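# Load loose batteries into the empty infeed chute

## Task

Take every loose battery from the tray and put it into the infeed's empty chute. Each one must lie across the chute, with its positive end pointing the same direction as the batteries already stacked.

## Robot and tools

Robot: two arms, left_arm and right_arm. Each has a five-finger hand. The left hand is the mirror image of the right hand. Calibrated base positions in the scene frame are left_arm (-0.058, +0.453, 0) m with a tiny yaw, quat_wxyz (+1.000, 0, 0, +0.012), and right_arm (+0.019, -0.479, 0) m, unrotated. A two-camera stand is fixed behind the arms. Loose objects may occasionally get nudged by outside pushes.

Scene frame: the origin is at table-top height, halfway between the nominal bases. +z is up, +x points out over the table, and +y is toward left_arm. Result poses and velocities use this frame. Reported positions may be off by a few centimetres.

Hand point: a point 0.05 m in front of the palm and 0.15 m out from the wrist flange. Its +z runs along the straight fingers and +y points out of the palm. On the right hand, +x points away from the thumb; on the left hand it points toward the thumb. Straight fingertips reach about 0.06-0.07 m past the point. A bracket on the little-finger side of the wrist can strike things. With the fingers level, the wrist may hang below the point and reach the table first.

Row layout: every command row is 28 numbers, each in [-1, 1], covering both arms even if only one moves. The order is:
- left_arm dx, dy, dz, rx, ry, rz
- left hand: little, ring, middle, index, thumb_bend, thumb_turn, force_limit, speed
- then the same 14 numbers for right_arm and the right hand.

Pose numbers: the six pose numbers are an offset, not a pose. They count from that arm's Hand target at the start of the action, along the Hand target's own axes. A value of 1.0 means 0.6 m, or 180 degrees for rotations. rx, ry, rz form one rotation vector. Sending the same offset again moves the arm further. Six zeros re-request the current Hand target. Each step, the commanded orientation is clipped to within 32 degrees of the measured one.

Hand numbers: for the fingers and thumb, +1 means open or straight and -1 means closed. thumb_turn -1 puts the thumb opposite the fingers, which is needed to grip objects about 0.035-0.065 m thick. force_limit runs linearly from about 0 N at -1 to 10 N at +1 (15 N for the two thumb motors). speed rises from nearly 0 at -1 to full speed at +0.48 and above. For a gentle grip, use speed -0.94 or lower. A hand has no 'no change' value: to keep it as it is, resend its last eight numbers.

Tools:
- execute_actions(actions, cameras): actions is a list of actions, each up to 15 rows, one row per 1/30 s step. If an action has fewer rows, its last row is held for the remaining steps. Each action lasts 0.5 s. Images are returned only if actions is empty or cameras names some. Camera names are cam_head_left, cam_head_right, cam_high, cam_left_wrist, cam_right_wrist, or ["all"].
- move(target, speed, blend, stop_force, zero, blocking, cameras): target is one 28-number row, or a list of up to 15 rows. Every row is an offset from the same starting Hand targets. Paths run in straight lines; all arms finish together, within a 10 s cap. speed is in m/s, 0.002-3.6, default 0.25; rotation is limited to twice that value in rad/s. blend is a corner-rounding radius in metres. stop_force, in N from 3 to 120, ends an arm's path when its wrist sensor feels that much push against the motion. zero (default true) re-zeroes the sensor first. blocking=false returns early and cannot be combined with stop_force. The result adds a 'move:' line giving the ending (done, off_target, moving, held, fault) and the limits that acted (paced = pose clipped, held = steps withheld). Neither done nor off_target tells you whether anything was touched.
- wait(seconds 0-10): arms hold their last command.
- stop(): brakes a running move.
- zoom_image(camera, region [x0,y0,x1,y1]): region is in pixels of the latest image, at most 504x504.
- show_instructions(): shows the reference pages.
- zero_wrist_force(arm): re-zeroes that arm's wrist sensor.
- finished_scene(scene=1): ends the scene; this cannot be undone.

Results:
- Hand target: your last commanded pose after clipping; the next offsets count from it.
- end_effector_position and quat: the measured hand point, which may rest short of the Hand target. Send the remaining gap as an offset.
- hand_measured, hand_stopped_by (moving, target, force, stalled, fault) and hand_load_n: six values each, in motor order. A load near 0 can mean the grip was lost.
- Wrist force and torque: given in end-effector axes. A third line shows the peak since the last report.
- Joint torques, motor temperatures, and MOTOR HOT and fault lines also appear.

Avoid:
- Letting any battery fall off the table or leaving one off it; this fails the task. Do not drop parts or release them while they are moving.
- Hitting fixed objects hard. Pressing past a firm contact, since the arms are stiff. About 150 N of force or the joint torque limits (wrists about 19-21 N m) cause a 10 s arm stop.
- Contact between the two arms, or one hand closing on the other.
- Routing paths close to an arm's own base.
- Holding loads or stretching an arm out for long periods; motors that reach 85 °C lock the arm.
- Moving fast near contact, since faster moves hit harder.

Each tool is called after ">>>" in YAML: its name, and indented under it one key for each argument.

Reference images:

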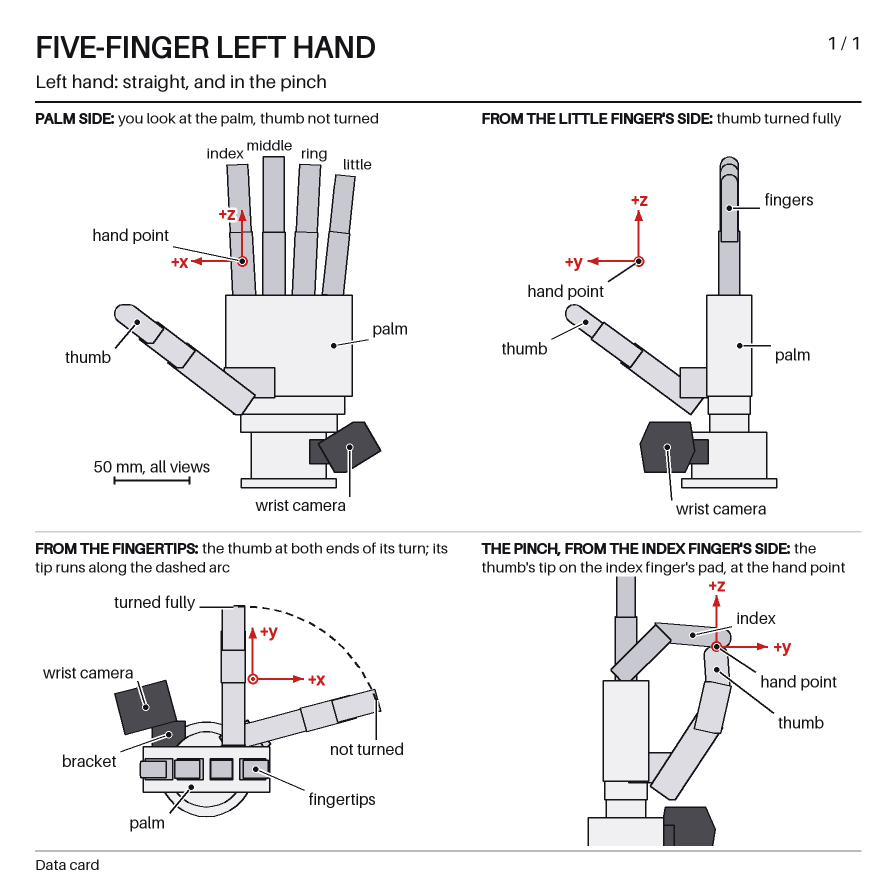

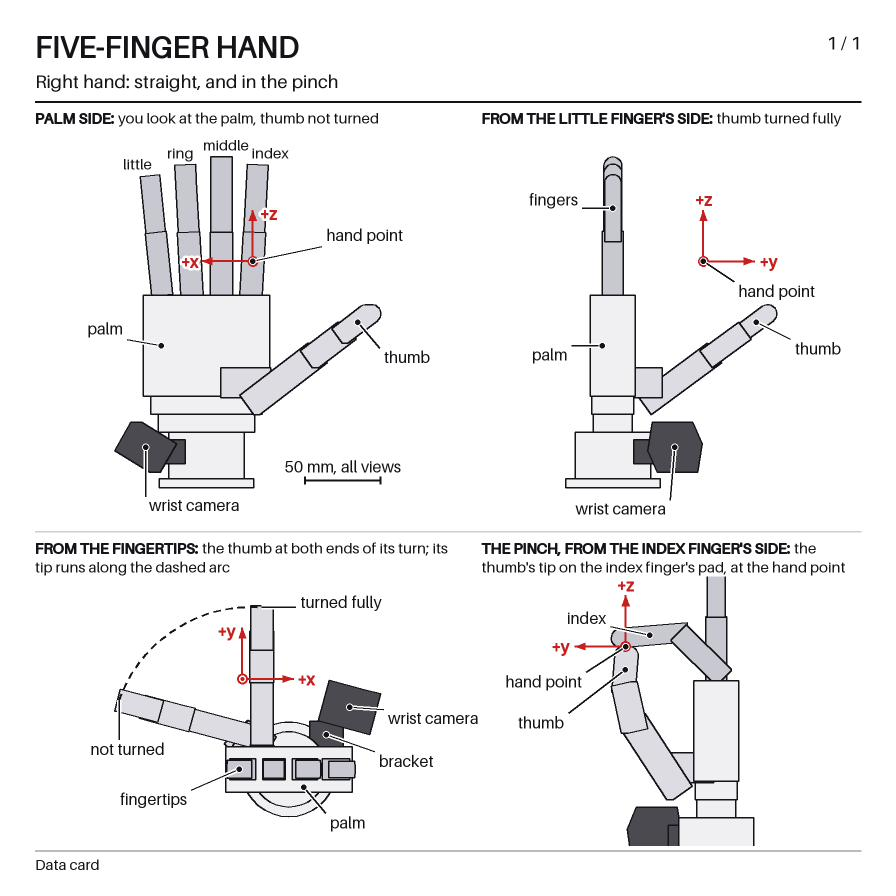

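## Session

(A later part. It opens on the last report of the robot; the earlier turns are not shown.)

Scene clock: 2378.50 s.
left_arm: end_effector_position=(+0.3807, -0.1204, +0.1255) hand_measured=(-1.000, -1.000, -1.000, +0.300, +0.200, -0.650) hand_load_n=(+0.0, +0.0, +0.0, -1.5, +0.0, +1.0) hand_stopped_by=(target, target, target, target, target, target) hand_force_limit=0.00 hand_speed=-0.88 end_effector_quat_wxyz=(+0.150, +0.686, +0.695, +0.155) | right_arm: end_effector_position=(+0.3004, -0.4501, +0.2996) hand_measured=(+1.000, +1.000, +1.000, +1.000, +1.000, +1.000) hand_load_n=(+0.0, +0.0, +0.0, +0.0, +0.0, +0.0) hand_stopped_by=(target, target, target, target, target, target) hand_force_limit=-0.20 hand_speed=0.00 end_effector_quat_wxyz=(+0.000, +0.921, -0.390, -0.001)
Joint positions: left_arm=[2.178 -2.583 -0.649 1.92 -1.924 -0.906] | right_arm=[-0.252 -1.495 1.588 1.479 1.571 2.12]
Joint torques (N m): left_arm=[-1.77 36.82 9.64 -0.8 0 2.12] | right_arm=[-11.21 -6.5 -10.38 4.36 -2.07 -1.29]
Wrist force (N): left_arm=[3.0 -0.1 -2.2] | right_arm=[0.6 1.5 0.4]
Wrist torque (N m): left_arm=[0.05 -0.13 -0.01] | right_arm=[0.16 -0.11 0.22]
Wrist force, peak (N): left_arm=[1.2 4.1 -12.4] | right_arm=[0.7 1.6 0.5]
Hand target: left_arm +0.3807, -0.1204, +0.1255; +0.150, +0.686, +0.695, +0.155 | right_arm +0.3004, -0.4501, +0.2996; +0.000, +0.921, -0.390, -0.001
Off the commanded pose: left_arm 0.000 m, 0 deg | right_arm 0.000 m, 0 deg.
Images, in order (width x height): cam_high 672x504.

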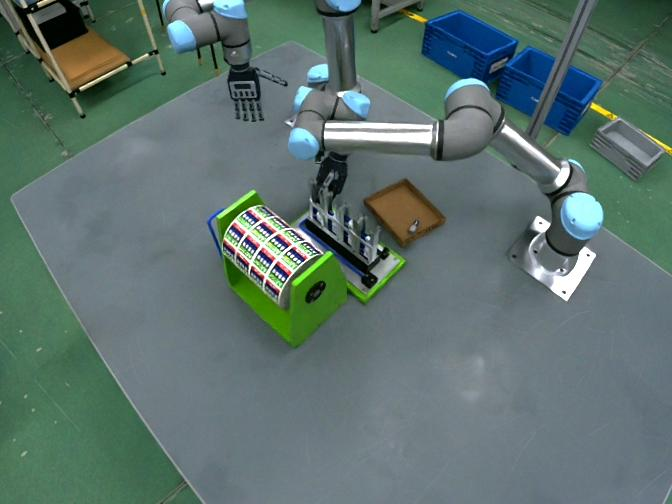

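>>> execute_actions:
  actions:
    - [[0,0,0,0,0,0,-1,-1,-1,0.24,0.2,-0.65,0.0,-0.88,0,0,0,0,0,0,1,1,1,1,1,1,-0.2,0]]
  cameras: ["cam_high"]

>>> zoom_image:
  camera: "cam_high"
  region: [300, 180, 340, 220]

Scene clock: 2382.57 s.
left_arm: end_effector_position=(+0.3807, -0.1204, +0.1255) hand_measured=(-1.000, -1.000, -1.000, +0.240, +0.200, -0.650) hand_load_n=(+0.0, +0.0, +0.0, +1.5, +1.5, +3.5) hand_stopped_by=(target, target, target, target, target, target) hand_force_limit=0.00 hand_speed=-0.88 end_effector_quat_wxyz=(+0.150, +0.686, +0.695, +0.155) | right_arm: end_effector_position=(+0.3004, -0.4501, +0.2996) hand_measured=(+1.000, +1.000, +1.000, +1.000, +1.000, +1.000) hand_load_n=(+0.0, +0.0, +0.0, +0.0, +0.0, +0.0) hand_stopped_by=(target, target, target, target, target, target) hand_force_limit=-0.20 hand_speed=0.00 end_effector_quat_wxyz=(+0.000, +0.921, -0.390, -0.001)
Joint positions: left_arm=[2.178 -2.583 -0.649 1.92 -1.924 -0.906] | right_arm=[-0.252 -1.495 1.588 1.479 1.571 2.12]
Joint torques (N m): left_arm=[4.67 37.79 12.18 -0.77 0.15 2.31] | right_arm=[-11.61 -5.08 -10.56 4.43 -1.78 -1.09]
Wrist force (N): left_arm=[5.7 -1.8 -0.5] | right_arm=[0.3 1.1 0.2]
Wrist torque (N m): left_arm=[0.04 -0.18 0.06] | right_arm=[0.13 -0.05 0.20]
Wrist force, peak (N): left_arm=[5.9 -1.5 -0.9] | right_arm=[0.8 1.6 0.6]
Hand target: left_arm +0.3807, -0.1204, +0.1255; +0.150, +0.686, +0.695, +0.155 | right_arm +0.3004, -0.4501, +0.2996; +0.000, +0.921, -0.390, -0.001
Off the commanded pose: left_arm 0.000 m, 0 deg | right_arm 0.000 m, 0 deg.
Images, in order (width x height): cam_high 672x504.

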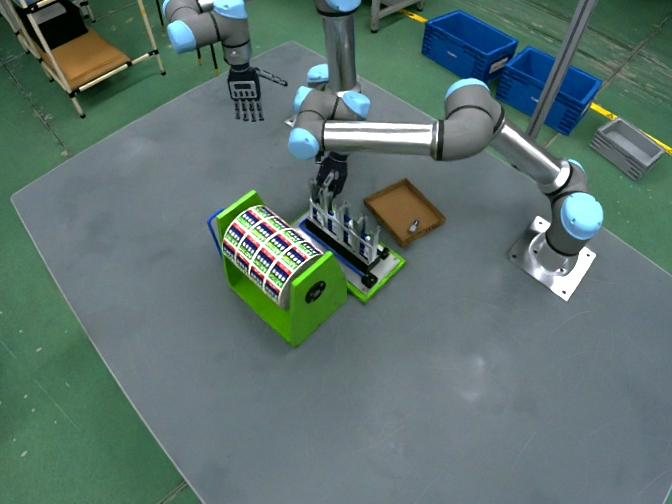

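Scaled by 12.600 from the camera's 672x504 image, which has a finer 960x720 frame.

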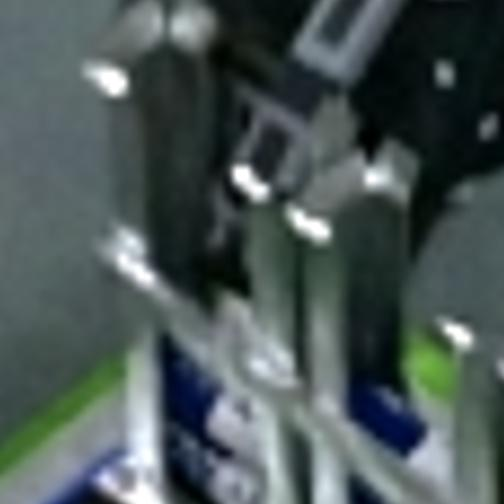

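>>> execute_actions:
  actions:
    - [[0,0,0,0,0,0,-1,-1,-1,0.275,0.2,-0.65,0.0,-0.88,0,0,0,0,0,0,1,1,1,1,1,1,-0.2,0]]
  cameras: ["cam_left_wrist"]

Scene clock: 2388.60 s.
left_arm: end_effector_position=(+0.3807, -0.1204, +0.1255) hand_measured=(-1.000, -1.000, -1.000, +0.276, +0.200, -0.650) hand_load_n=(+0.0, +0.0, +0.0, +0.0, +0.5, +3.0) hand_stopped_by=(target, target, target, target, target, target) hand_force_limit=0.00 hand_speed=-0.88 end_effector_quat_wxyz=(+0.150, +0.686, +0.695, +0.155) | right_arm: end_effector_position=(+0.3004, -0.4501, +0.2996) hand_measured=(+1.000, +1.000, +1.000, +1.000, +1.000, +1.000) hand_load_n=(+0.0, +0.0, +0.0, +0.0, +0.0, +0.0) hand_stopped_by=(target, target, target, target, target, target) hand_force_limit=-0.20 hand_speed=0.00 end_effector_quat_wxyz=(+0.000, +0.921, -0.390, -0.001)
Joint positions: left_arm=[2.178 -2.583 -0.649 1.92 -1.924 -0.906] | right_arm=[-0.252 -1.495 1.588 1.479 1.571 2.12]
Joint torques (N m): left_arm=[8.93 39.73 28.15 -0.99 -0.01 2.29] | right_arm=[-11.62 -6.53 -10.32 4.48 -1.91 -1.24]
Wrist force (N): left_arm=[5.0 -0.5 -1.5] | right_arm=[0.5 1.3 0.6]
Wrist torque (N m): left_arm=[0.02 -0.21 0.08] | right_arm=[0.12 -0.09 0.21]
Wrist force, peak (N): left_arm=[6.0 -1.5 -0.8] | right_arm=[0.6 1.7 0.3]
Hand target: left_arm +0.3807, -0.1204, +0.1255; +0.150, +0.686, +0.695, +0.155 | right_arm +0.3004, -0.4501, +0.2996; +0.000, +0.921, -0.390, -0.001
Off the commanded pose: left_arm 0.000 m, 0 deg | right_arm 0.000 m, 0 deg.
Images, in order (width x height): cam_left_wrist 672x504.

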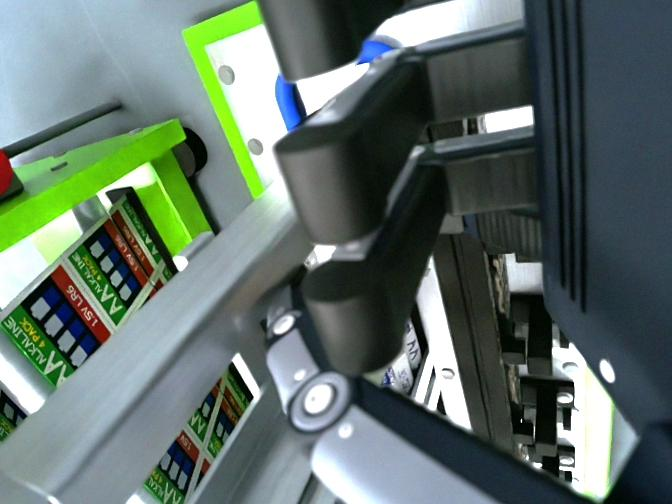

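>>> move:
  target:
    - [0.0033, 0, 0, 0, 0, 0, -1, -1, -1, 0.275, 0.2, -0.65, 0.0, -0.88, 0, 0, 0, 0, 0, 0, 1, 1, 1, 1, 1, 1, -0.2, 0]
  speed: 0.01

Scene clock: 2394.00 s.
left_arm: end_effector_position=(+0.3807, -0.1184, +0.1255) hand_measured=(-1.000, -1.000, -1.000, +0.276, +0.200, -0.650) hand_load_n=(+0.0, +0.0, +0.0, +0.5, +0.0, +0.0) hand_stopped_by=(target, target, target, target, target, target) hand_force_limit=0.00 hand_speed=-0.88 end_effector_quat_wxyz=(+0.150, +0.686, +0.695, +0.155) | right_arm: end_effector_position=(+0.3004, -0.4501, +0.2996) hand_measured=(+1.000, +1.000, +1.000, +1.000, +1.000, +1.000) hand_load_n=(+0.0, +0.0, +0.0, +0.0, +0.0, +0.0) hand_stopped_by=(target, target, target, target, target, target) hand_force_limit=-0.20 hand_speed=0.00 end_effector_quat_wxyz=(+0.000, +0.921, -0.390, -0.001)
Joint positions: left_arm=[2.18 -2.576 -0.662 1.927 -1.924 -0.904] | right_arm=[-0.252 -1.495 1.588 1.479 1.571 2.12]
Joint torques (N m): left_arm=[9.5 72.61 8.61 0.18 0.37 2.17] | right_arm=[-11.8 -5.57 -10.72 4.4 -2.05 -1.17]
Wrist force (N): left_arm=[0.9 0.0 -0.2] | right_arm=[0.3 1.4 0.2]
Wrist torque (N m): left_arm=[0.08 -0.15 0.08] | right_arm=[0.16 -0.04 0.21]
Wrist force, peak (N): left_arm=[5.1 -0.6 -1.8] | right_arm=[0.5 1.7 0.7]
Hand target: left_arm +0.3807, -0.1184, +0.1255; +0.150, +0.686, +0.695, +0.155 | right_arm +0.3004, -0.4501, +0.2996; +0.000, +0.921, -0.390, -0.001
Off the commanded pose: left_arm 0.000 m, 0 deg | right_arm 0.000 m, 0 deg.
move: done

>>> move:
  target:
    - [-0.0025, -0.0415, -0.0211, 0, 0, 0, -1, -1, -1, 0.275, 0.2, -0.65, 0.0, -0.88, 0, 0, 0, 0, 0, 0, 1, 1, 1, 1, 1, 1, -0.2, 0]
  speed: 0.02
  stop_force: 6
  cameras: ["cam_high", "cam_left_wrist"]

>>> zoom_image:
  camera: "cam_high"
  region: [300, 180, 340, 220]

Scene clock: 2400.70 s.
left_arm: end_effector_position=(+0.3528, -0.1203, +0.1265) hand_measured=(-1.000, -1.000, -1.000, +0.276, +0.200, -0.650) hand_load_n=(+0.0, +0.0, +0.0, +0.0, +0.0, +0.0) hand_stopped_by=(target, target, target, target, target, target) hand_force_limit=0.00 hand_speed=-0.88 end_effector_quat_wxyz=(+0.150, +0.686, +0.695, +0.155) | right_arm: end_effector_position=(+0.3004, -0.4501, +0.2996) hand_measured=(+1.000, +1.000, +1.000, +1.000, +1.000, +1.000) hand_load_n=(+0.0, +0.0, +0.0, +0.0, +0.0, +0.5) hand_stopped_by=(target, target, target, target, target, target) hand_force_limit=-0.20 hand_speed=0.00 end_effector_quat_wxyz=(+0.000, +0.921, -0.390, -0.001)
Joint positions: left_arm=[2.143 -2.542 -0.728 1.945 -1.933 -0.942] | right_arm=[-0.252 -1.495 1.588 1.479 1.571 2.12]
Joint torques (N m): left_arm=[-13.75 71.37 9.56 -0.36 -2.34 -2.76] | right_arm=[-11.56 -5.81 -10.91 4.45 -1.95 -1.16]
Wrist force (N): left_arm=[0.6 0.0 -0.6] | right_arm=[0.5 1.4 0.6]
Wrist torque (N m): left_arm=[0.04 -0.07 0.19] | right_arm=[0.15 -0.08 0.22]
Wrist force, peak (N): left_arm=[1.2 0.7 0.1] | right_arm=[0.8 1.5 0.8]
Hand target: left_arm +0.3528, -0.1203, +0.1265; +0.150, +0.686, +0.695, +0.155 | right_arm +0.3004, -0.4501, +0.2996; +0.000, +0.921, -0.390, -0.001
Off the commanded pose: left_arm 0.000 m, 0 deg | right_arm 0.000 m, 0 deg.
move: done
Images, in order (width x height): cam_high 672x504, cam_left_wrist 672x504.

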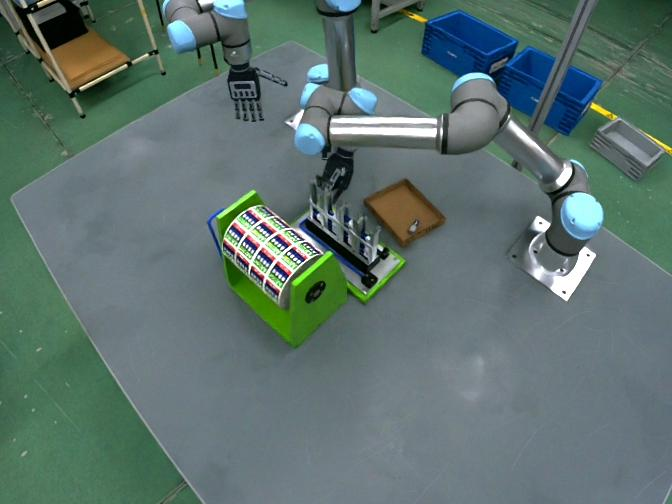

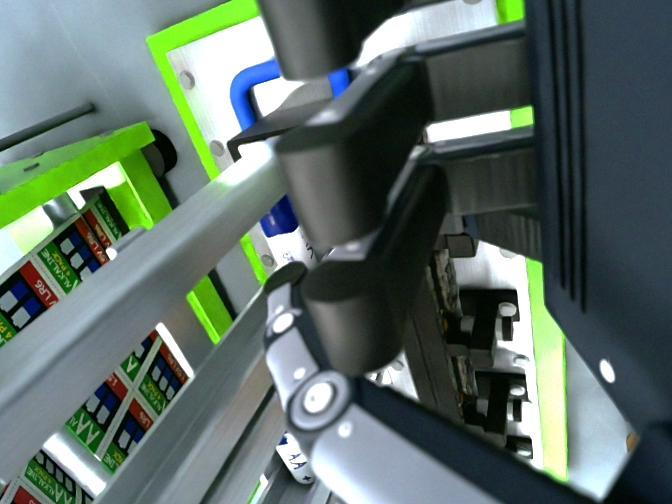

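Scaled by 12.600 from the camera's 672x504 image, which has a finer 960x720 frame.

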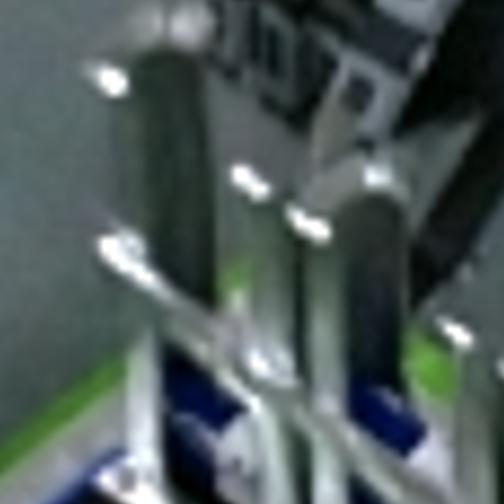

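>>> move:
  target:
    - [-0.0018, -0.0302, -0.014, 0, 0, 0, -1, -1, -1, 0.275, 0.2, -0.65, 0.0, -0.88, 0, 0, 0, 0, 0, 0, 1, 1, 1, 1, 1, 1, -0.2, 0]
    - [-0.0010, 0.0541, -0.1958, 0, 0, 0, -1, -1, -1, 0.275, 0.2, -0.65, 0.0, -0.88, 0, 0, 0, 0, 0, 0, 1, 1, 1, 1, 1, 1, -0.2, 0]
  speed: 0.12
  blend: [0.008, 0]
  cameras: ["cam_left_wrist", "cam_high", "cam_head_right"]

>>> zoom_image:
  camera: "cam_high"
  region: [300, 180, 350, 230]

>>> zoom_image:
  camera: "cam_head_right"
  region: [335, 315, 385, 365]

Scene clock: 2406.60 s.
left_arm: end_effector_position=(+0.3328, -0.1218, +0.2467) hand_measured=(-1.000, -1.000, -1.000, +0.276, +0.200, -0.650) hand_load_n=(+0.0, +0.0, +0.0, +0.0, +0.0, +0.0) hand_stopped_by=(target, target, target, target, target, target) hand_force_limit=0.00 hand_speed=-0.88 end_effector_quat_wxyz=(+0.150, +0.686, +0.695, +0.155) | right_arm: end_effector_position=(+0.3004, -0.4501, +0.2996) hand_measured=(+1.000, +1.000, +1.000, +1.000, +1.000, +1.000) hand_load_n=(+0.0, +0.0, +0.0, +0.0, +0.0, +0.0) hand_stopped_by=(target, target, target, target, target, target) hand_force_limit=-0.20 hand_speed=0.00 end_effector_quat_wxyz=(+0.000, +0.921, -0.390, -0.001)
Joint positions: left_arm=[2.116 -2.526 -0.454 1.645 -1.94 -0.97] | right_arm=[-0.252 -1.495 1.588 1.479 1.571 2.12]
Joint torques (N m): left_arm=[-11.56 33.24 30.96 -3.84 -2.25 -2.48] | right_arm=[-11.48 -6.82 -10.46 4.57 -1.86 -1.23]
Wrist force (N): left_arm=[0.4 0.3 -0.3] | right_arm=[0.4 1.3 0.5]
Wrist torque (N m): left_arm=[0.13 -0.07 0.15] | right_arm=[0.15 -0.07 0.20]
Wrist force, peak (N): left_arm=[0.3 0.5 -1.3] | right_arm=[0.6 1.5 0.8]
Hand target: left_arm +0.3328, -0.1218, +0.2467; +0.150, +0.686, +0.695, +0.155 | right_arm +0.3004, -0.4501, +0.2996; +0.000, +0.921, -0.390, -0.001
Off the commanded pose: left_arm 0.000 m, 0 deg | right_arm 0.000 m, 0 deg.
move: done
Images, in order (width x height): cam_head_right 672x504, cam_high 672x504, cam_left_wrist 672x504.

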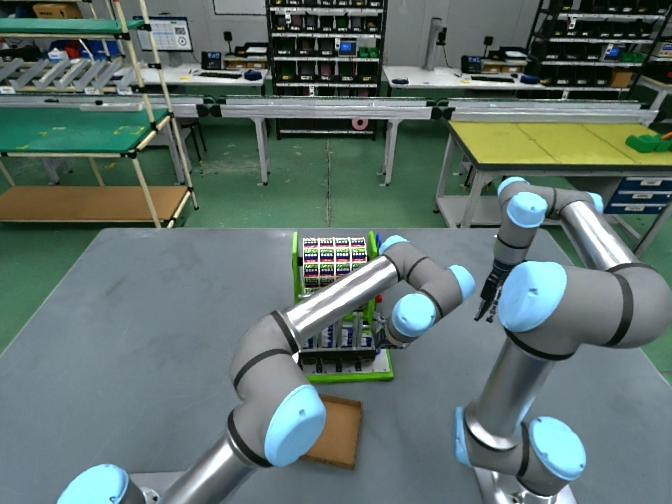

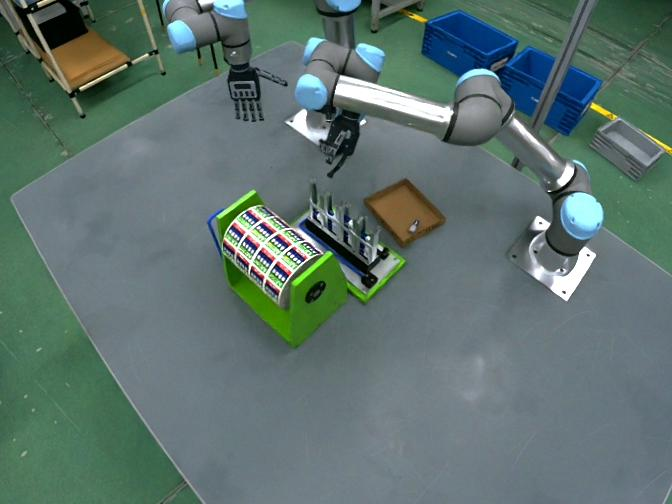

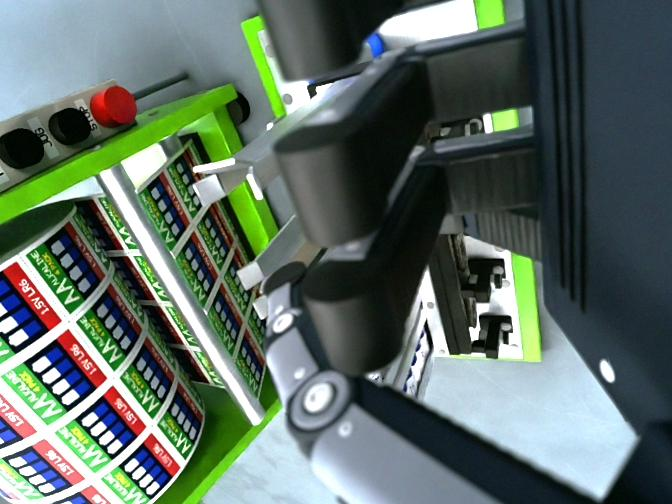

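Scaled by 10.080 from the camera's 672x504 image, which has a finer 960x720 frame.

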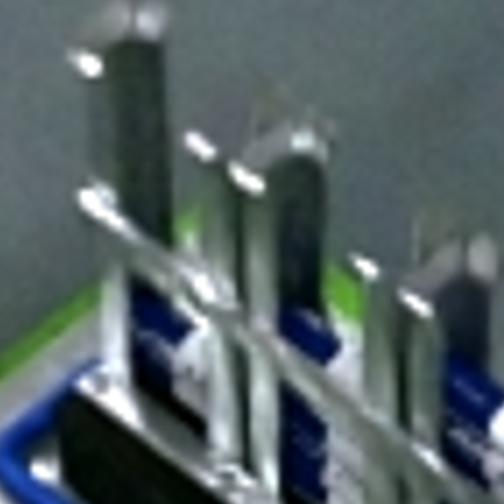

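Scaled by 10.080 from the camera's 672x504 image, which has a finer 960x720 frame.

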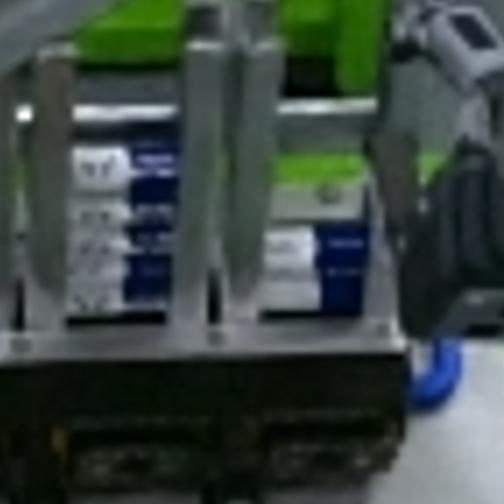

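>>> move:
  target:
    - [0.0543, -0.0665, -0.0642, 0, 0, 0, 1, 1, -1, 0.3, 0.2, -0.65, -0.3, 0.0, 0, 0, 0, 0, 0, 0, 1, 1, 1, 1, 1, 1, -0.2, 0]
    - [0.3397, -0.2460, -0.0638, 0.3226, -0.2288, -0.6242, 1, 1, -1, 0.3, 0.2, -0.65, -0.3, 0.0, 0, 0, 0, 0, 0, 0, 1, 1, 1, 1, 1, 1, -0.2, 0]
    - [0.3575, -0.33, 0.0995, 0.3226, -0.2288, -0.6242, 1, 1, -1, 0.3, 0.2, -0.65, -0.3, 0.0, 0, 0, 0, 0, 0, 0, 1, 1, 1, 1, 1, 1, -0.2, 0]
  speed: 0.27
  blend: [0.03, 0.03, 0]
  cameras: ["cam_left_wrist", "cam_high", "cam_head_right"]

Scene clock: 2617.43 s.
left_arm: end_effector_position=(+0.1754, +0.0913, +0.1102) hand_measured=(+1.000, +1.000, -1.000, +0.300, +0.200, -0.650) hand_load_n=(+0.0, +0.0, +0.5, +0.0, +0.0, +0.0) hand_stopped_by=(target, target, target, target, target, target) hand_force_limit=-0.30 hand_speed=0.00 end_effector_quat_wxyz=(+0.103, -0.161, +0.828, -0.527) | right_arm: end_effector_position=(+0.3004, -0.4501, +0.2996) hand_measured=(+1.000, +1.000, +1.000, +1.000, +1.000, +1.000) hand_load_n=(+0.0, +0.0, +0.0, +0.0, +0.0, +0.0) hand_stopped_by=(target, target, target, target, target, target) hand_force_limit=-0.20 hand_speed=0.00 end_effector_quat_wxyz=(+0.000, +0.921, -0.390, -0.001)
Joint positions: left_arm=[2.966 -1.494 -2.312 3.065 -0.678 -2.521] | right_arm=[-0.252 -1.495 1.588 1.479 1.571 2.12]
Joint torques (N m): left_arm=[-11.12 1.96 5.85 0.13 -0.8 -1.99] | right_arm=[-12.49 -5.72 -10.1 4.48 -1.76 -1.16]
Wrist force (N): left_arm=[-0.3 -0.6 -0.7] | right_arm=[0.6 1.4 0.3]
Wrist torque (N m): left_arm=[0.00 0.02 -0.26] | right_arm=[0.15 -0.10 0.23]
Wrist force, peak (N): left_arm=[-0.3 -2.8 -2.0] | right_arm=[0.8 1.8 0.6]
Hand target: left_arm +0.1754, +0.0913, +0.1102; +0.103, -0.161, +0.828, -0.527 | right_arm +0.3004, -0.4501, +0.2996; +0.000, +0.921, -0.390, -0.001
Off the commanded pose: left_arm 0.000 m, 0 deg | right_arm 0.000 m, 0 deg.
move: done
Images, in order (width x height): cam_head_right 672x504, cam_high 672x504, cam_left_wrist 672x504.

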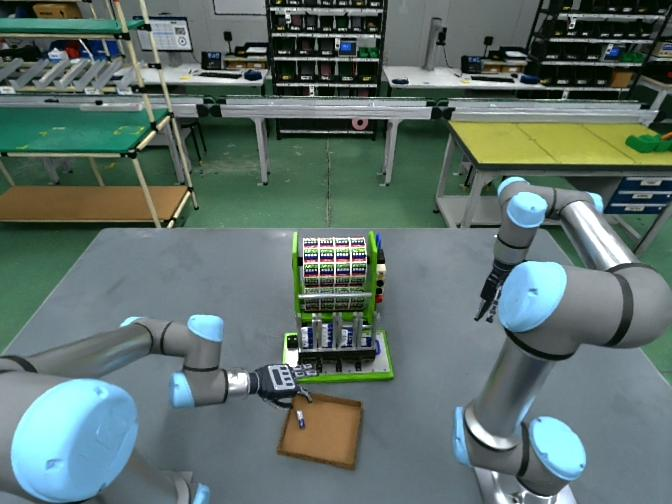

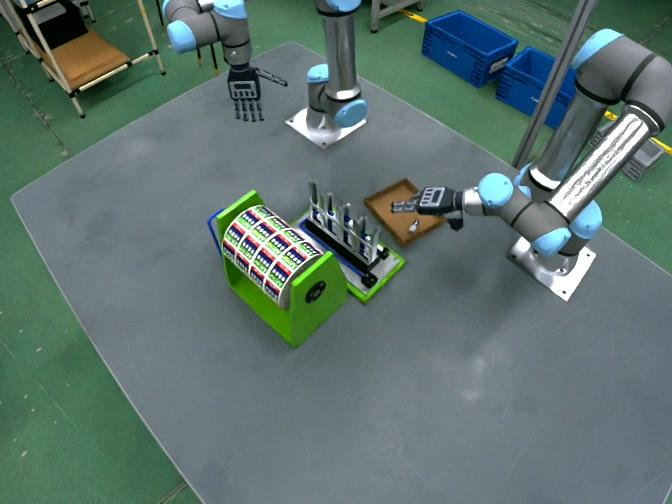

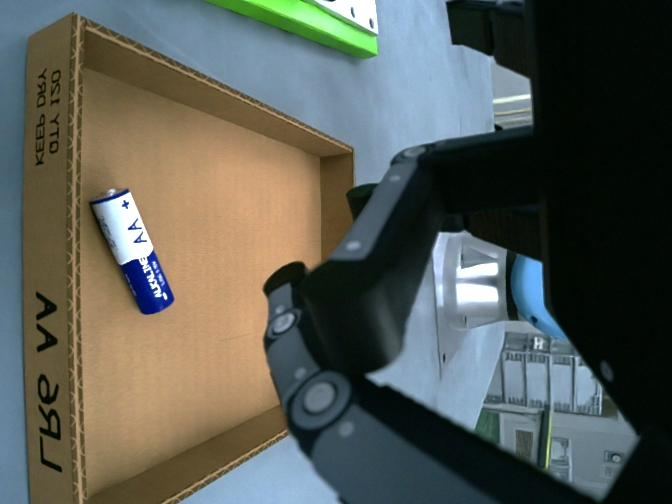

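>>> move:
  target:
    - [0.0055, 0.0808, 0.0442, 0, 0.0364, 0.0169, 1, 1, -1, 0.3, 0.2, -0.65, -0.3, 0.0, 0, 0, 0, 0, 0, 0, 1, 1, 1, 1, 1, 1, -0.2, 0]
  speed: 0.12
  cameras: ["cam_left_wrist"]

>>> zoom_image:
  camera: "cam_left_wrist"
  region: [120, 120, 360, 360]

Scene clock: 2631.73 s.
left_arm: end_effector_position=(+0.1737, +0.0868, +0.0551) hand_measured=(+1.000, +1.000, -1.000, +0.300, +0.200, -0.650) hand_load_n=(+0.0, +0.0, +0.0, +0.0, +0.0, +0.0) hand_stopped_by=(target, target, target, target, target, target) hand_force_limit=-0.30 hand_speed=0.00 end_effector_quat_wxyz=(+0.069, -0.108, +0.837, -0.532) | right_arm: end_effector_position=(+0.3004, -0.4501, +0.2996) hand_measured=(+1.000, +1.000, +1.000, +1.000, +1.000, +1.000) hand_load_n=(+0.0, +0.0, +0.0, +0.0, +0.0, +0.0) hand_stopped_by=(target, target, target, target, target, target) hand_force_limit=-0.20 hand_speed=0.00 end_effector_quat_wxyz=(+0.000, +0.921, -0.390, -0.001)
Joint positions: left_arm=[2.981 -1.712 -2.318 3.148 -0.58 -2.348] | right_arm=[-0.252 -1.495 1.588 1.479 1.571 2.12]
Joint torques (N m): left_arm=[-11.63 5.2 21.44 0.23 2.2 2.56] | right_arm=[-11.34 -6.48 -9.9 4.43 -1.84 -1.11]
Wrist force (N): left_arm=[0.3 -0.7 -0.1] | right_arm=[0.6 0.9 0.7]
Wrist torque (N m): left_arm=[0.02 -0.02 -0.18] | right_arm=[0.05 -0.11 0.21]
Wrist force, peak (N): left_arm=[0.0 -1.0 -0.9] | right_arm=[0.8 1.5 0.6]
Hand target: left_arm +0.1737, +0.0868, +0.0551; +0.069, -0.108, +0.837, -0.532 | right_arm +0.3004, -0.4501, +0.2996; +0.000, +0.921, -0.390, -0.001
Off the commanded pose: left_arm 0.000 m, 0 deg | right_arm 0.000 m, 0 deg.
move: done
Images, in order (width x height): cam_left_wrist 672x504.

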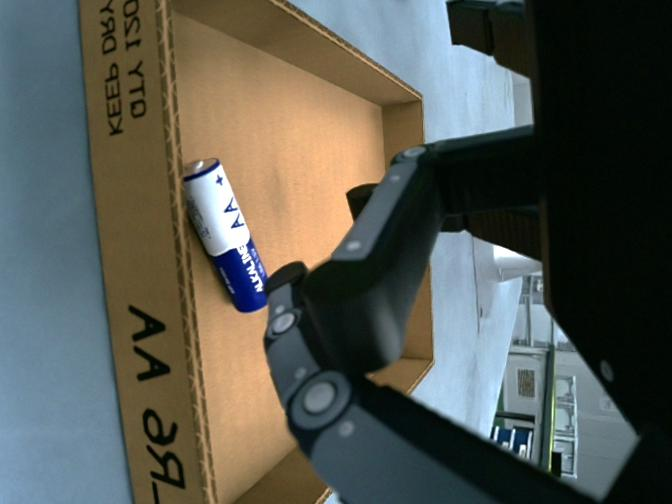

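Scaled by 2.100 from the camera's 672x504 image, which has a finer 960x720 frame.

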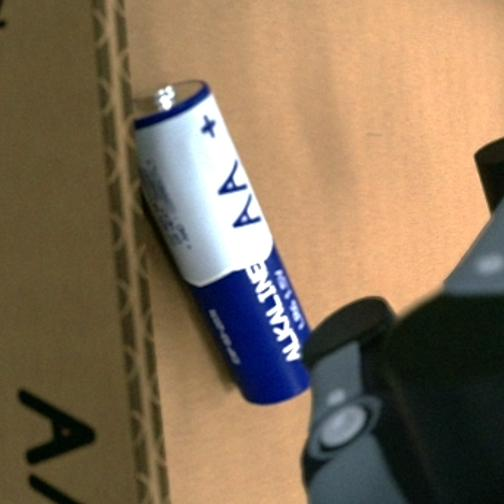

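>>> move:
  target:
    - [-0.0117, 0.0293, 0.0183, 0, 0.0104, 0.0048, 1, 1, -1, 0.3, 0.2, -0.65, -0.3, 0.0, 0, 0, 0, 0, 0, 0, 1, 1, 1, 1, 1, 1, -0.2, 0]
  speed: 0.05
  stop_force: 4
  cameras: ["cam_left_wrist"]

>>> zoom_image:
  camera: "cam_left_wrist"
  region: [180, 140, 380, 340]

Scene clock: 2648.23 s.
left_arm: end_effector_position=(+0.1809, +0.0862, +0.0350) hand_measured=(+1.000, +1.000, -1.000, +0.300, +0.200, -0.650) hand_load_n=(+0.0, +0.0, +0.0, +0.0, -1.5, +0.5) hand_stopped_by=(target, target, target, target, target, target) hand_force_limit=-0.30 hand_speed=0.00 end_effector_quat_wxyz=(+0.060, -0.094, +0.838, -0.534) | right_arm: end_effector_position=(+0.3004, -0.4501, +0.2996) hand_measured=(+1.000, +1.000, +1.000, +1.000, +1.000, +1.000) hand_load_n=(+0.0, +0.0, +0.0, +0.0, +0.0, +0.0) hand_stopped_by=(target, target, target, target, target, target) hand_force_limit=-0.20 hand_speed=0.00 end_effector_quat_wxyz=(+0.000, +0.921, -0.390, -0.001)
Joint positions: left_arm=[2.989 -1.805 -2.297 3.166 -0.554 -2.284] | right_arm=[-0.252 -1.495 1.588 1.479 1.571 2.12]
Joint torques (N m): left_arm=[2.65 29.21 1.56 0.32 -1.14 -2.2] | right_arm=[-11.22 -6.48 -9.79 4.54 -1.92 -1.25]
Wrist force (N): left_arm=[1.0 -4.2 -1.4] | right_arm=[0.5 1.2 0.5]
Wrist torque (N m): left_arm=[-0.12 -0.05 -0.17] | right_arm=[0.12 -0.09 0.21]
Wrist force, peak (N): left_arm=[1.4 -5.7 -2.2] | right_arm=[0.5 1.7 0.9]
Hand target: left_arm +0.1809, +0.0862, +0.0350; +0.060, -0.094, +0.838, -0.534 (not the last commanded pose) | right_arm +0.3004, -0.4501, +0.2996; +0.000, +0.921, -0.390, -0.001
Off the commanded pose: left_arm 0.001 m, 0 deg | right_arm 0.000 m, 0 deg.
move: contact (left_arm)
Images, in order (width x height): cam_left_wrist 672x504.

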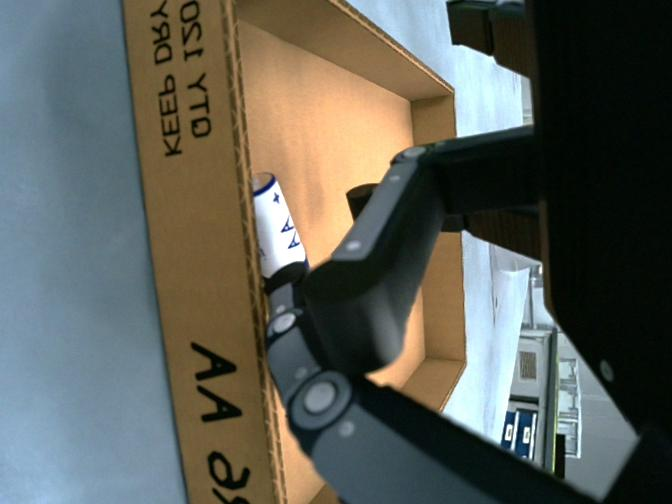

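Scaled by 2.520 from the camera's 672x504 image, which has a finer 960x720 frame.

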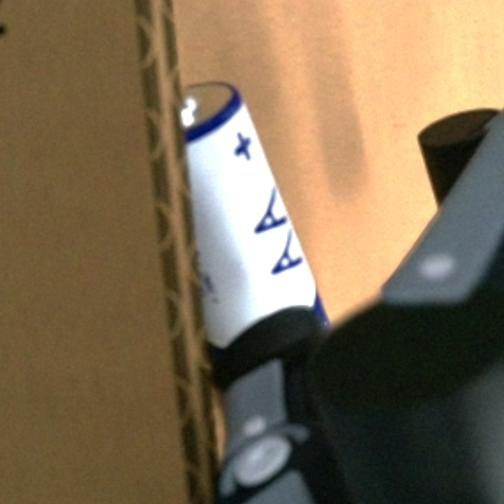

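>>> move:
  target:
    - [0, -0.0191, 0.0371, 0, 0, 0, 1, 1, -1, 0.3, 0.2, -0.65, -0.3, 0.0, 0, 0, 0, 0, 0, 0, 1, 1, 1, 1, 1, 1, -0.2, 0]
  speed: 0.03
  stop_force: 7
  cameras: ["cam_left_wrist"]

Scene clock: 2701.67 s.
left_arm: end_effector_position=(+0.1864, +0.0618, +0.0359) hand_measured=(+1.000, +1.000, -1.000, +0.300, +0.200, -0.650) hand_load_n=(+0.0, +0.0, +0.0, +0.0, +0.0, +0.0) hand_stopped_by=(target, target, target, target, target, target) hand_force_limit=-0.30 hand_speed=0.00 end_effector_quat_wxyz=(+0.060, -0.094, +0.838, -0.534) | right_arm: end_effector_position=(+0.3004, -0.4501, +0.2996) hand_measured=(+1.000, +1.000, +1.000, +1.000, +1.000, +1.000) hand_load_n=(+0.0, +0.0, +0.0, +0.0, +0.0, +0.5) hand_stopped_by=(target, target, target, target, target, target) hand_force_limit=-0.20 hand_speed=0.00 end_effector_quat_wxyz=(+0.000, +0.921, -0.390, -0.001)
Joint positions: left_arm=[2.898 -1.81 -2.25 3.231 -0.611 -2.412] | right_arm=[-0.252 -1.495 1.588 1.479 1.571 2.12]
Joint torques (N m): left_arm=[-13.28 8.79 22.28 0.43 -0.61 -2.58] | right_arm=[-11.42 -7.09 -8.96 4.44 -1.91 -1]
Wrist force (N): left_arm=[0.0 -1.1 -0.2] | right_arm=[0.3 1.3 0.5]
Wrist torque (N m): left_arm=[-0.09 0.04 0.01] | right_arm=[0.14 -0.06 0.21]
Wrist force, peak (N): left_arm=[1.4 -4.6 -1.7] | right_arm=[0.5 1.7 0.7]
Hand target: left_arm +0.1864, +0.0618, +0.0359; +0.060, -0.094, +0.838, -0.534 | right_arm +0.3004, -0.4501, +0.2996; +0.000, +0.921, -0.390, -0.001
Off the commanded pose: left_arm 0.000 m, 0 deg | right_arm 0.000 m, 0 deg.
move: done
Images, in order (width x height): cam_left_wrist 672x504.

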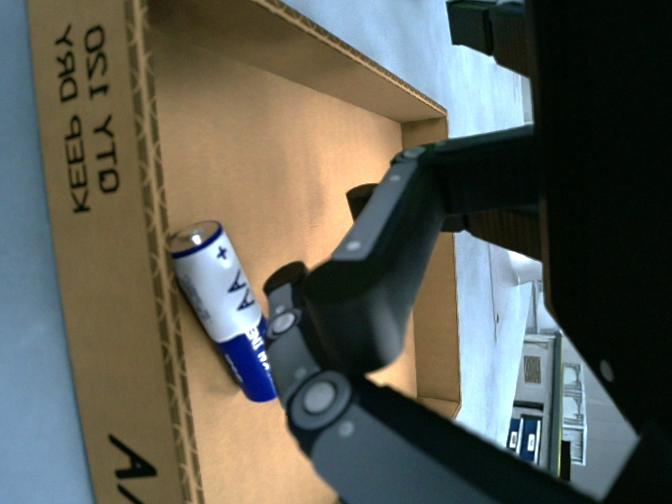

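>>> move:
  target:
    - [0, -0.0042, -0.0186, 0, 0, 0, 1, 1, -1, 0.3, 0.2, -0.65, -0.3, 0.0, 0, 0, 0, 0, 0, 0, 1, 1, 1, 1, 1, 1, -0.2, 0]
  speed: 0.05

>>> move:
  target:
    - [0, 0.0181, 0.0085, 0, 0, 0, 1, 1, -1, 0.3, 0.2, -0.65, -0.3, 0.0, 0, 0, 0, 0, 0, 0, 1, 1, 1, 1, 1, 1, -0.2, 0]
  speed: 0.015
  stop_force: 3
  cameras: ["cam_left_wrist"]

>>> zoom_image:
  camera: "cam_left_wrist"
  region: [150, 140, 350, 340]

Scene clock: 2713.70 s.
left_arm: end_effector_position=(+0.1845, +0.0706, +0.0429) hand_measured=(+1.000, +1.000, -1.000, +0.300, +0.200, -0.650) hand_load_n=(+0.0, +0.0, +0.0, +0.0, +0.0, +0.0) hand_stopped_by=(target, target, target, target, target, target) hand_force_limit=-0.30 hand_speed=0.00 end_effector_quat_wxyz=(+0.060, -0.094, +0.838, -0.534) | right_arm: end_effector_position=(+0.3004, -0.4501, +0.2996) hand_measured=(+1.000, +1.000, +1.000, +1.000, +1.000, +1.000) hand_load_n=(+0.0, +0.0, +0.0, +0.0, +0.0, +0.0) hand_stopped_by=(target, target, target, target, target, target) hand_force_limit=-0.20 hand_speed=0.00 end_effector_quat_wxyz=(+0.000, +0.921, -0.390, -0.001)
Joint positions: left_arm=[2.929 -1.789 -2.262 3.187 -0.591 -2.37] | right_arm=[-0.252 -1.495 1.588 1.479 1.571 2.12]
Joint torques (N m): left_arm=[8.45 31.23 3.51 -3.17 2.25 2.66] | right_arm=[-12.17 -6.58 -9.3 4.47 -1.93 -1.18]
Wrist force (N): left_arm=[0.3 -1.1 -0.2] | right_arm=[0.4 1.2 0.5]
Wrist torque (N m): left_arm=[-0.09 -0.03 -0.17] | right_arm=[0.13 -0.07 0.21]
Wrist force, peak (N): left_arm=[0.2 -1.5 0.0] | right_arm=[0.7 1.6 0.5]
Hand target: left_arm +0.1844, +0.0706, +0.0429; +0.060, -0.094, +0.838, -0.534 | right_arm +0.3004, -0.4501, +0.2996; +0.000, +0.921, -0.390, -0.001
Off the commanded pose: left_arm 0.000 m, 0 deg | right_arm 0.000 m, 0 deg.
move: done

Scene clock: 2715.53 s.
left_arm: end_effector_position=(+0.1844, +0.0706, +0.0333) hand_measured=(+1.000, +1.000, -1.000, +0.300, +0.198, -0.650) hand_load_n=(+0.0, +0.0, +0.0, +0.0, -2.5, +0.0) hand_stopped_by=(target, target, target, target, target, target) hand_force_limit=-0.30 hand_speed=0.00 end_effector_quat_wxyz=(+0.060, -0.094, +0.838, -0.534) | right_arm: end_effector_position=(+0.3004, -0.4501, +0.2996) hand_measured=(+1.000, +1.000, +1.000, +1.000, +1.000, +1.000) hand_load_n=(+0.0, +0.0, +0.0, +0.0, +0.0, +0.0) hand_stopped_by=(target, target, target, target, target, target) hand_force_limit=-0.20 hand_speed=0.00 end_effector_quat_wxyz=(+0.000, +0.921, -0.390, -0.001)
Joint positions: left_arm=[2.929 -1.812 -2.269 3.218 -0.591 -2.37] | right_arm=[-0.252 -1.495 1.588 1.479 1.571 2.12]
Joint torques (N m): left_arm=[5.57 30.55 21 -2.91 -1.17 1.66] | right_arm=[-11.35 -6.17 -9.08 4.33 -1.84 -1.24]
Wrist force (N): left_arm=[-0.2 -4.3 -1.4] | right_arm=[0.3 1.5 0.5]
Wrist torque (N m): left_arm=[-0.23 -0.01 -0.13] | right_arm=[0.16 -0.06 0.21]
Wrist force, peak (N): left_arm=[0.4 -6.8 -2.9] | right_arm=[0.5 1.5 0.8]
Hand target: left_arm +0.1844, +0.0706, +0.0333; +0.060, -0.094, +0.838, -0.534 (not the last commanded pose) | right_arm +0.3004, -0.4501, +0.2996; +0.000, +0.921, -0.390, -0.001
Off the commanded pose: left_arm 0.002 m, 0 deg | right_arm 0.000 m, 0 deg.
move: contact (left_arm)
Images, in order (width x height): cam_left_wrist 672x504.

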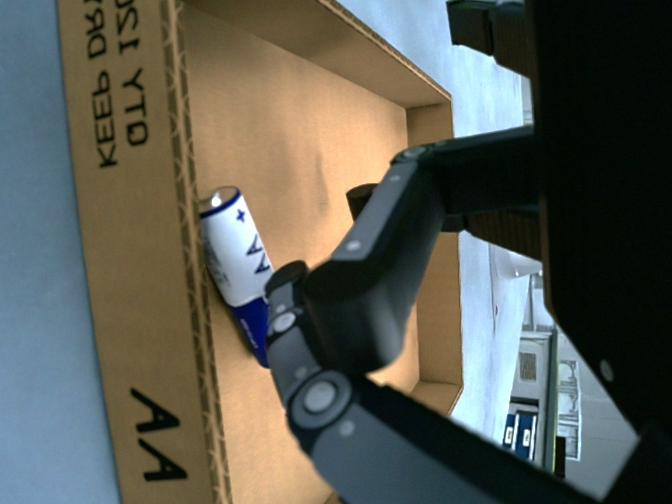

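Scaled by 2.520 from the camera's 672x504 image, which has a finer 960x720 frame.

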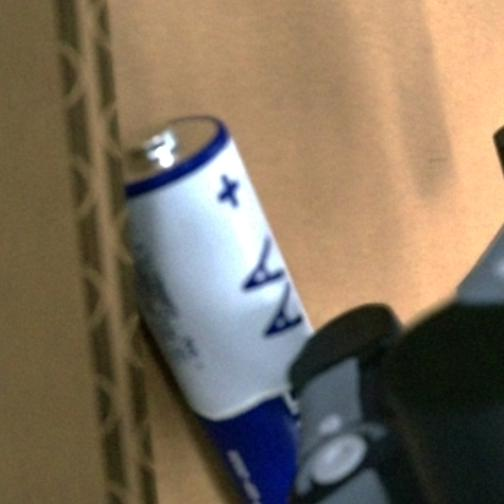

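>>> move:
  target:
    - [0, -0.0060, -0.0025, 0, 0, 0, 1, 1, -1, 0.3, 0.2, -0.65, -0.3, 0.0, 0, 0, 0, 0, 0, 0, 1, 1, 1, 1, 1, 1, -0.2, 0]
    - [0, -0.0004, -0.0146, 0, 0, 0, 1, 1, -1, 0.3, 0.2, -0.65, -0.3, 0.0, 0, 0, 0, 0, 0, 0, 1, 1, 1, 1, 1, 1, -0.2, 0]
  speed: 0.04

>>> move:
  target:
    - [0, 0.0120, 0.0056, 0, 0, 0, 1, 1, -1, 0.3, 0.2, -0.65, -0.3, 0.0, 0, 0, 0, 0, 0, 0, 1, 1, 1, 1, 1, 1, -0.2, 0]
  speed: 0.015
  stop_force: 3
  cameras: ["cam_left_wrist"]

>>> zoom_image:
  camera: "cam_left_wrist"
  region: [150, 140, 350, 340]

Scene clock: 2722.07 s.
left_arm: end_effector_position=(+0.1827, +0.0783, +0.0372) hand_measured=(+1.000, +1.000, -1.000, +0.300, +0.200, -0.650) hand_load_n=(+0.0, +0.0, +0.0, +0.0, +0.0, +0.0) hand_stopped_by=(target, target, target, target, target, target) hand_force_limit=-0.30 hand_speed=0.00 end_effector_quat_wxyz=(+0.060, -0.094, +0.838, -0.534) | right_arm: end_effector_position=(+0.3004, -0.4501, +0.2996) hand_measured=(+1.000, +1.000, +1.000, +1.000, +1.000, +1.000) hand_load_n=(+0.0, +0.0, +0.0, +0.0, +0.0, +0.0) hand_stopped_by=(target, target, target, target, target, target) hand_force_limit=-0.20 hand_speed=0.00 end_effector_quat_wxyz=(+0.000, +0.921, -0.390, -0.001)
Joint positions: left_arm=[2.958 -1.8 -2.28 3.184 -0.572 -2.33] | right_arm=[-0.252 -1.495 1.588 1.479 1.571 2.12]
Joint torques (N m): left_arm=[9.31 17.73 2.25 -3.04 2.32 2.82] | right_arm=[-11.65 -5.6 -9.61 4.52 -1.93 -1.22]
Wrist force (N): left_arm=[0.0 -1.1 -0.3] | right_arm=[0.5 1.3 0.8]
Wrist torque (N m): left_arm=[-0.08 0.02 -0.15] | right_arm=[0.11 -0.09 0.21]
Wrist force, peak (N): left_arm=[0.2 -4.3 -1.7] | right_arm=[0.6 1.6 0.7]
Hand target: left_arm +0.1827, +0.0783, +0.0372; +0.060, -0.094, +0.838, -0.534 | right_arm +0.3004, -0.4501, +0.2996; +0.000, +0.921, -0.390, -0.001
Off the commanded pose: left_arm 0.000 m, 0 deg | right_arm 0.000 m, 0 deg.
move: done

Scene clock: 2723.50 s.
left_arm: end_effector_position=(+0.1827, +0.0783, +0.0292) hand_measured=(+1.000, +1.000, -1.000, +0.300, +0.200, -0.650) hand_load_n=(+0.0, +0.0, +0.0, +0.0, +0.0, +0.0) hand_stopped_by=(target, target, target, target, target, target) hand_force_limit=-0.30 hand_speed=0.00 end_effector_quat_wxyz=(+0.060, -0.094, +0.838, -0.534) | right_arm: end_effector_position=(+0.3004, -0.4501, +0.2996) hand_measured=(+1.000, +1.000, +1.000, +1.000, +1.000, +1.000) hand_load_n=(+0.0, +0.0, +0.0, +0.0, +0.0, +0.0) hand_stopped_by=(target, target, target, target, target, target) hand_force_limit=-0.20 hand_speed=0.00 end_effector_quat_wxyz=(+0.000, +0.921, -0.390, -0.001)
Joint positions: left_arm=[2.958 -1.82 -2.286 3.209 -0.572 -2.33] | right_arm=[-0.252 -1.495 1.588 1.479 1.571 2.12]
Joint torques (N m): left_arm=[3.1 8.29 1.36 0.13 -0.2 -2.06] | right_arm=[-10.92 -7.41 -9.13 4.49 -1.94 -1.15]
Wrist force (N): left_arm=[0.1 -1.5 -0.4] | right_arm=[0.7 1.4 0.4]
Wrist torque (N m): left_arm=[-0.11 0.01 -0.15] | right_arm=[0.15 -0.11 0.22]
Wrist force, peak (N): left_arm=[0.1 -2.0 -1.7] | right_arm=[0.6 1.6 0.4]
Hand target: left_arm +0.1827, +0.0783, +0.0292; +0.060, -0.094, +0.838, -0.534 | right_arm +0.3004, -0.4501, +0.2996; +0.000, +0.921, -0.390, -0.001
Off the commanded pose: left_arm 0.000 m, 0 deg | right_arm 0.000 m, 0 deg.
move: done
Images, in order (width x height): cam_left_wrist 672x504.

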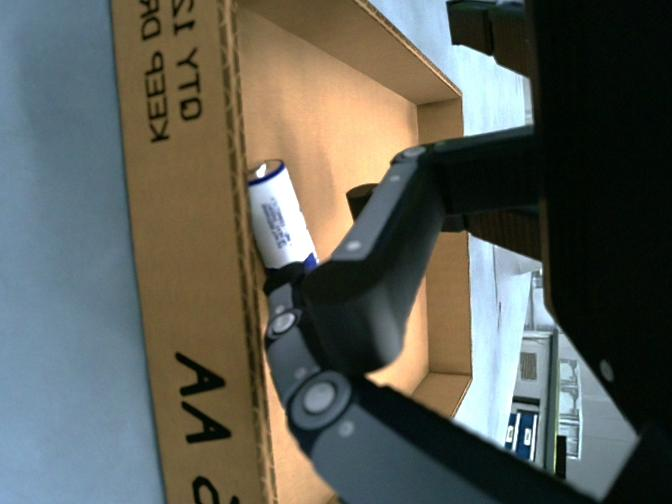

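Scaled by 2.520 from the camera's 672x504 image, which has a finer 960x720 frame.

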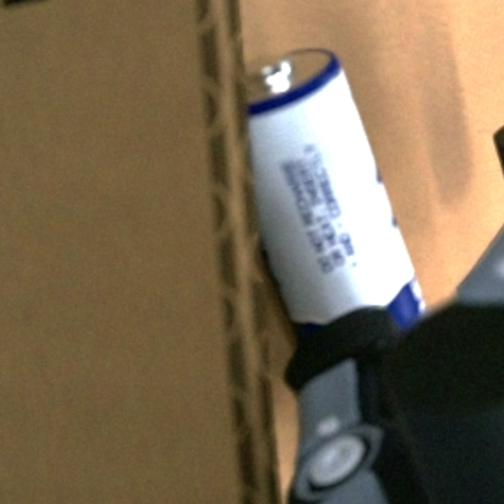

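>>> move:
  target:
    - [-0.0105, 0.0071, 0.0033, 0, 0, 0, 1, 1, -1, 0.3, 0.2, -0.65, -0.3, 0.0, 0, 0, 0, 0, 0, 0, 1, 1, 1, 1, 1, 1, -0.2, 0]
  speed: 0.02
  stop_force: 3
  cameras: ["cam_left_wrist"]

>>> zoom_image:
  camera: "cam_left_wrist"
  region: [180, 140, 380, 340]

Scene clock: 2733.30 s.
left_arm: end_effector_position=(+0.1889, +0.0797, +0.0245) hand_measured=(+1.000, +1.000, -1.000, +0.300, +0.200, -0.650) hand_load_n=(+0.0, +0.0, +0.0, +0.0, +0.0, +0.0) hand_stopped_by=(target, target, target, target, target, target) hand_force_limit=-0.30 hand_speed=0.00 end_effector_quat_wxyz=(+0.060, -0.094, +0.838, -0.534) | right_arm: end_effector_position=(+0.3004, -0.4501, +0.2996) hand_measured=(+1.000, +1.000, +1.000, +1.000, +1.000, +1.000) hand_load_n=(+0.0, +0.0, +0.0, +0.0, +0.0, +0.0) hand_stopped_by=(target, target, target, target, target, target) hand_force_limit=-0.20 hand_speed=0.00 end_effector_quat_wxyz=(+0.000, +0.921, -0.390, -0.001)
Joint positions: left_arm=[2.967 -1.844 -2.276 3.212 -0.567 -2.317] | right_arm=[-0.252 -1.495 1.588 1.479 1.571 2.12]
Joint torques (N m): left_arm=[9.48 11.83 21.33 0.19 2.11 2.83] | right_arm=[-11.26 -6.21 -8.05 4.54 -1.89 -1.07]
Wrist force (N): left_arm=[0.1 -1.4 -0.3] | right_arm=[0.7 1.3 0.6]
Wrist torque (N m): left_arm=[-0.11 0.03 -0.15] | right_arm=[0.12 -0.12 0.22]
Wrist force, peak (N): left_arm=[0.4 -2.2 -0.7] | right_arm=[0.8 1.6 0.6]
Hand target: left_arm +0.1889, +0.0797, +0.0245; +0.060, -0.094, +0.838, -0.534 | right_arm +0.3004, -0.4501, +0.2996; +0.000, +0.921, -0.390, -0.001
Off the commanded pose: left_arm 0.000 m, 0 deg | right_arm 0.000 m, 0 deg.
move: done
Images, in order (width x height): cam_left_wrist 672x504.

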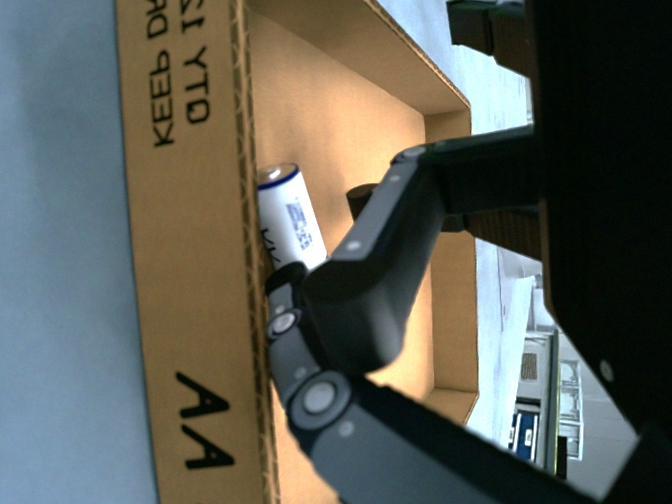

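Scaled by 2.520 from the camera's 672x504 image, which has a finer 960x720 frame.

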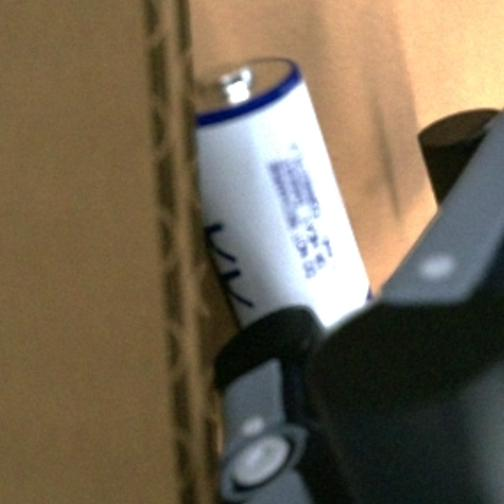

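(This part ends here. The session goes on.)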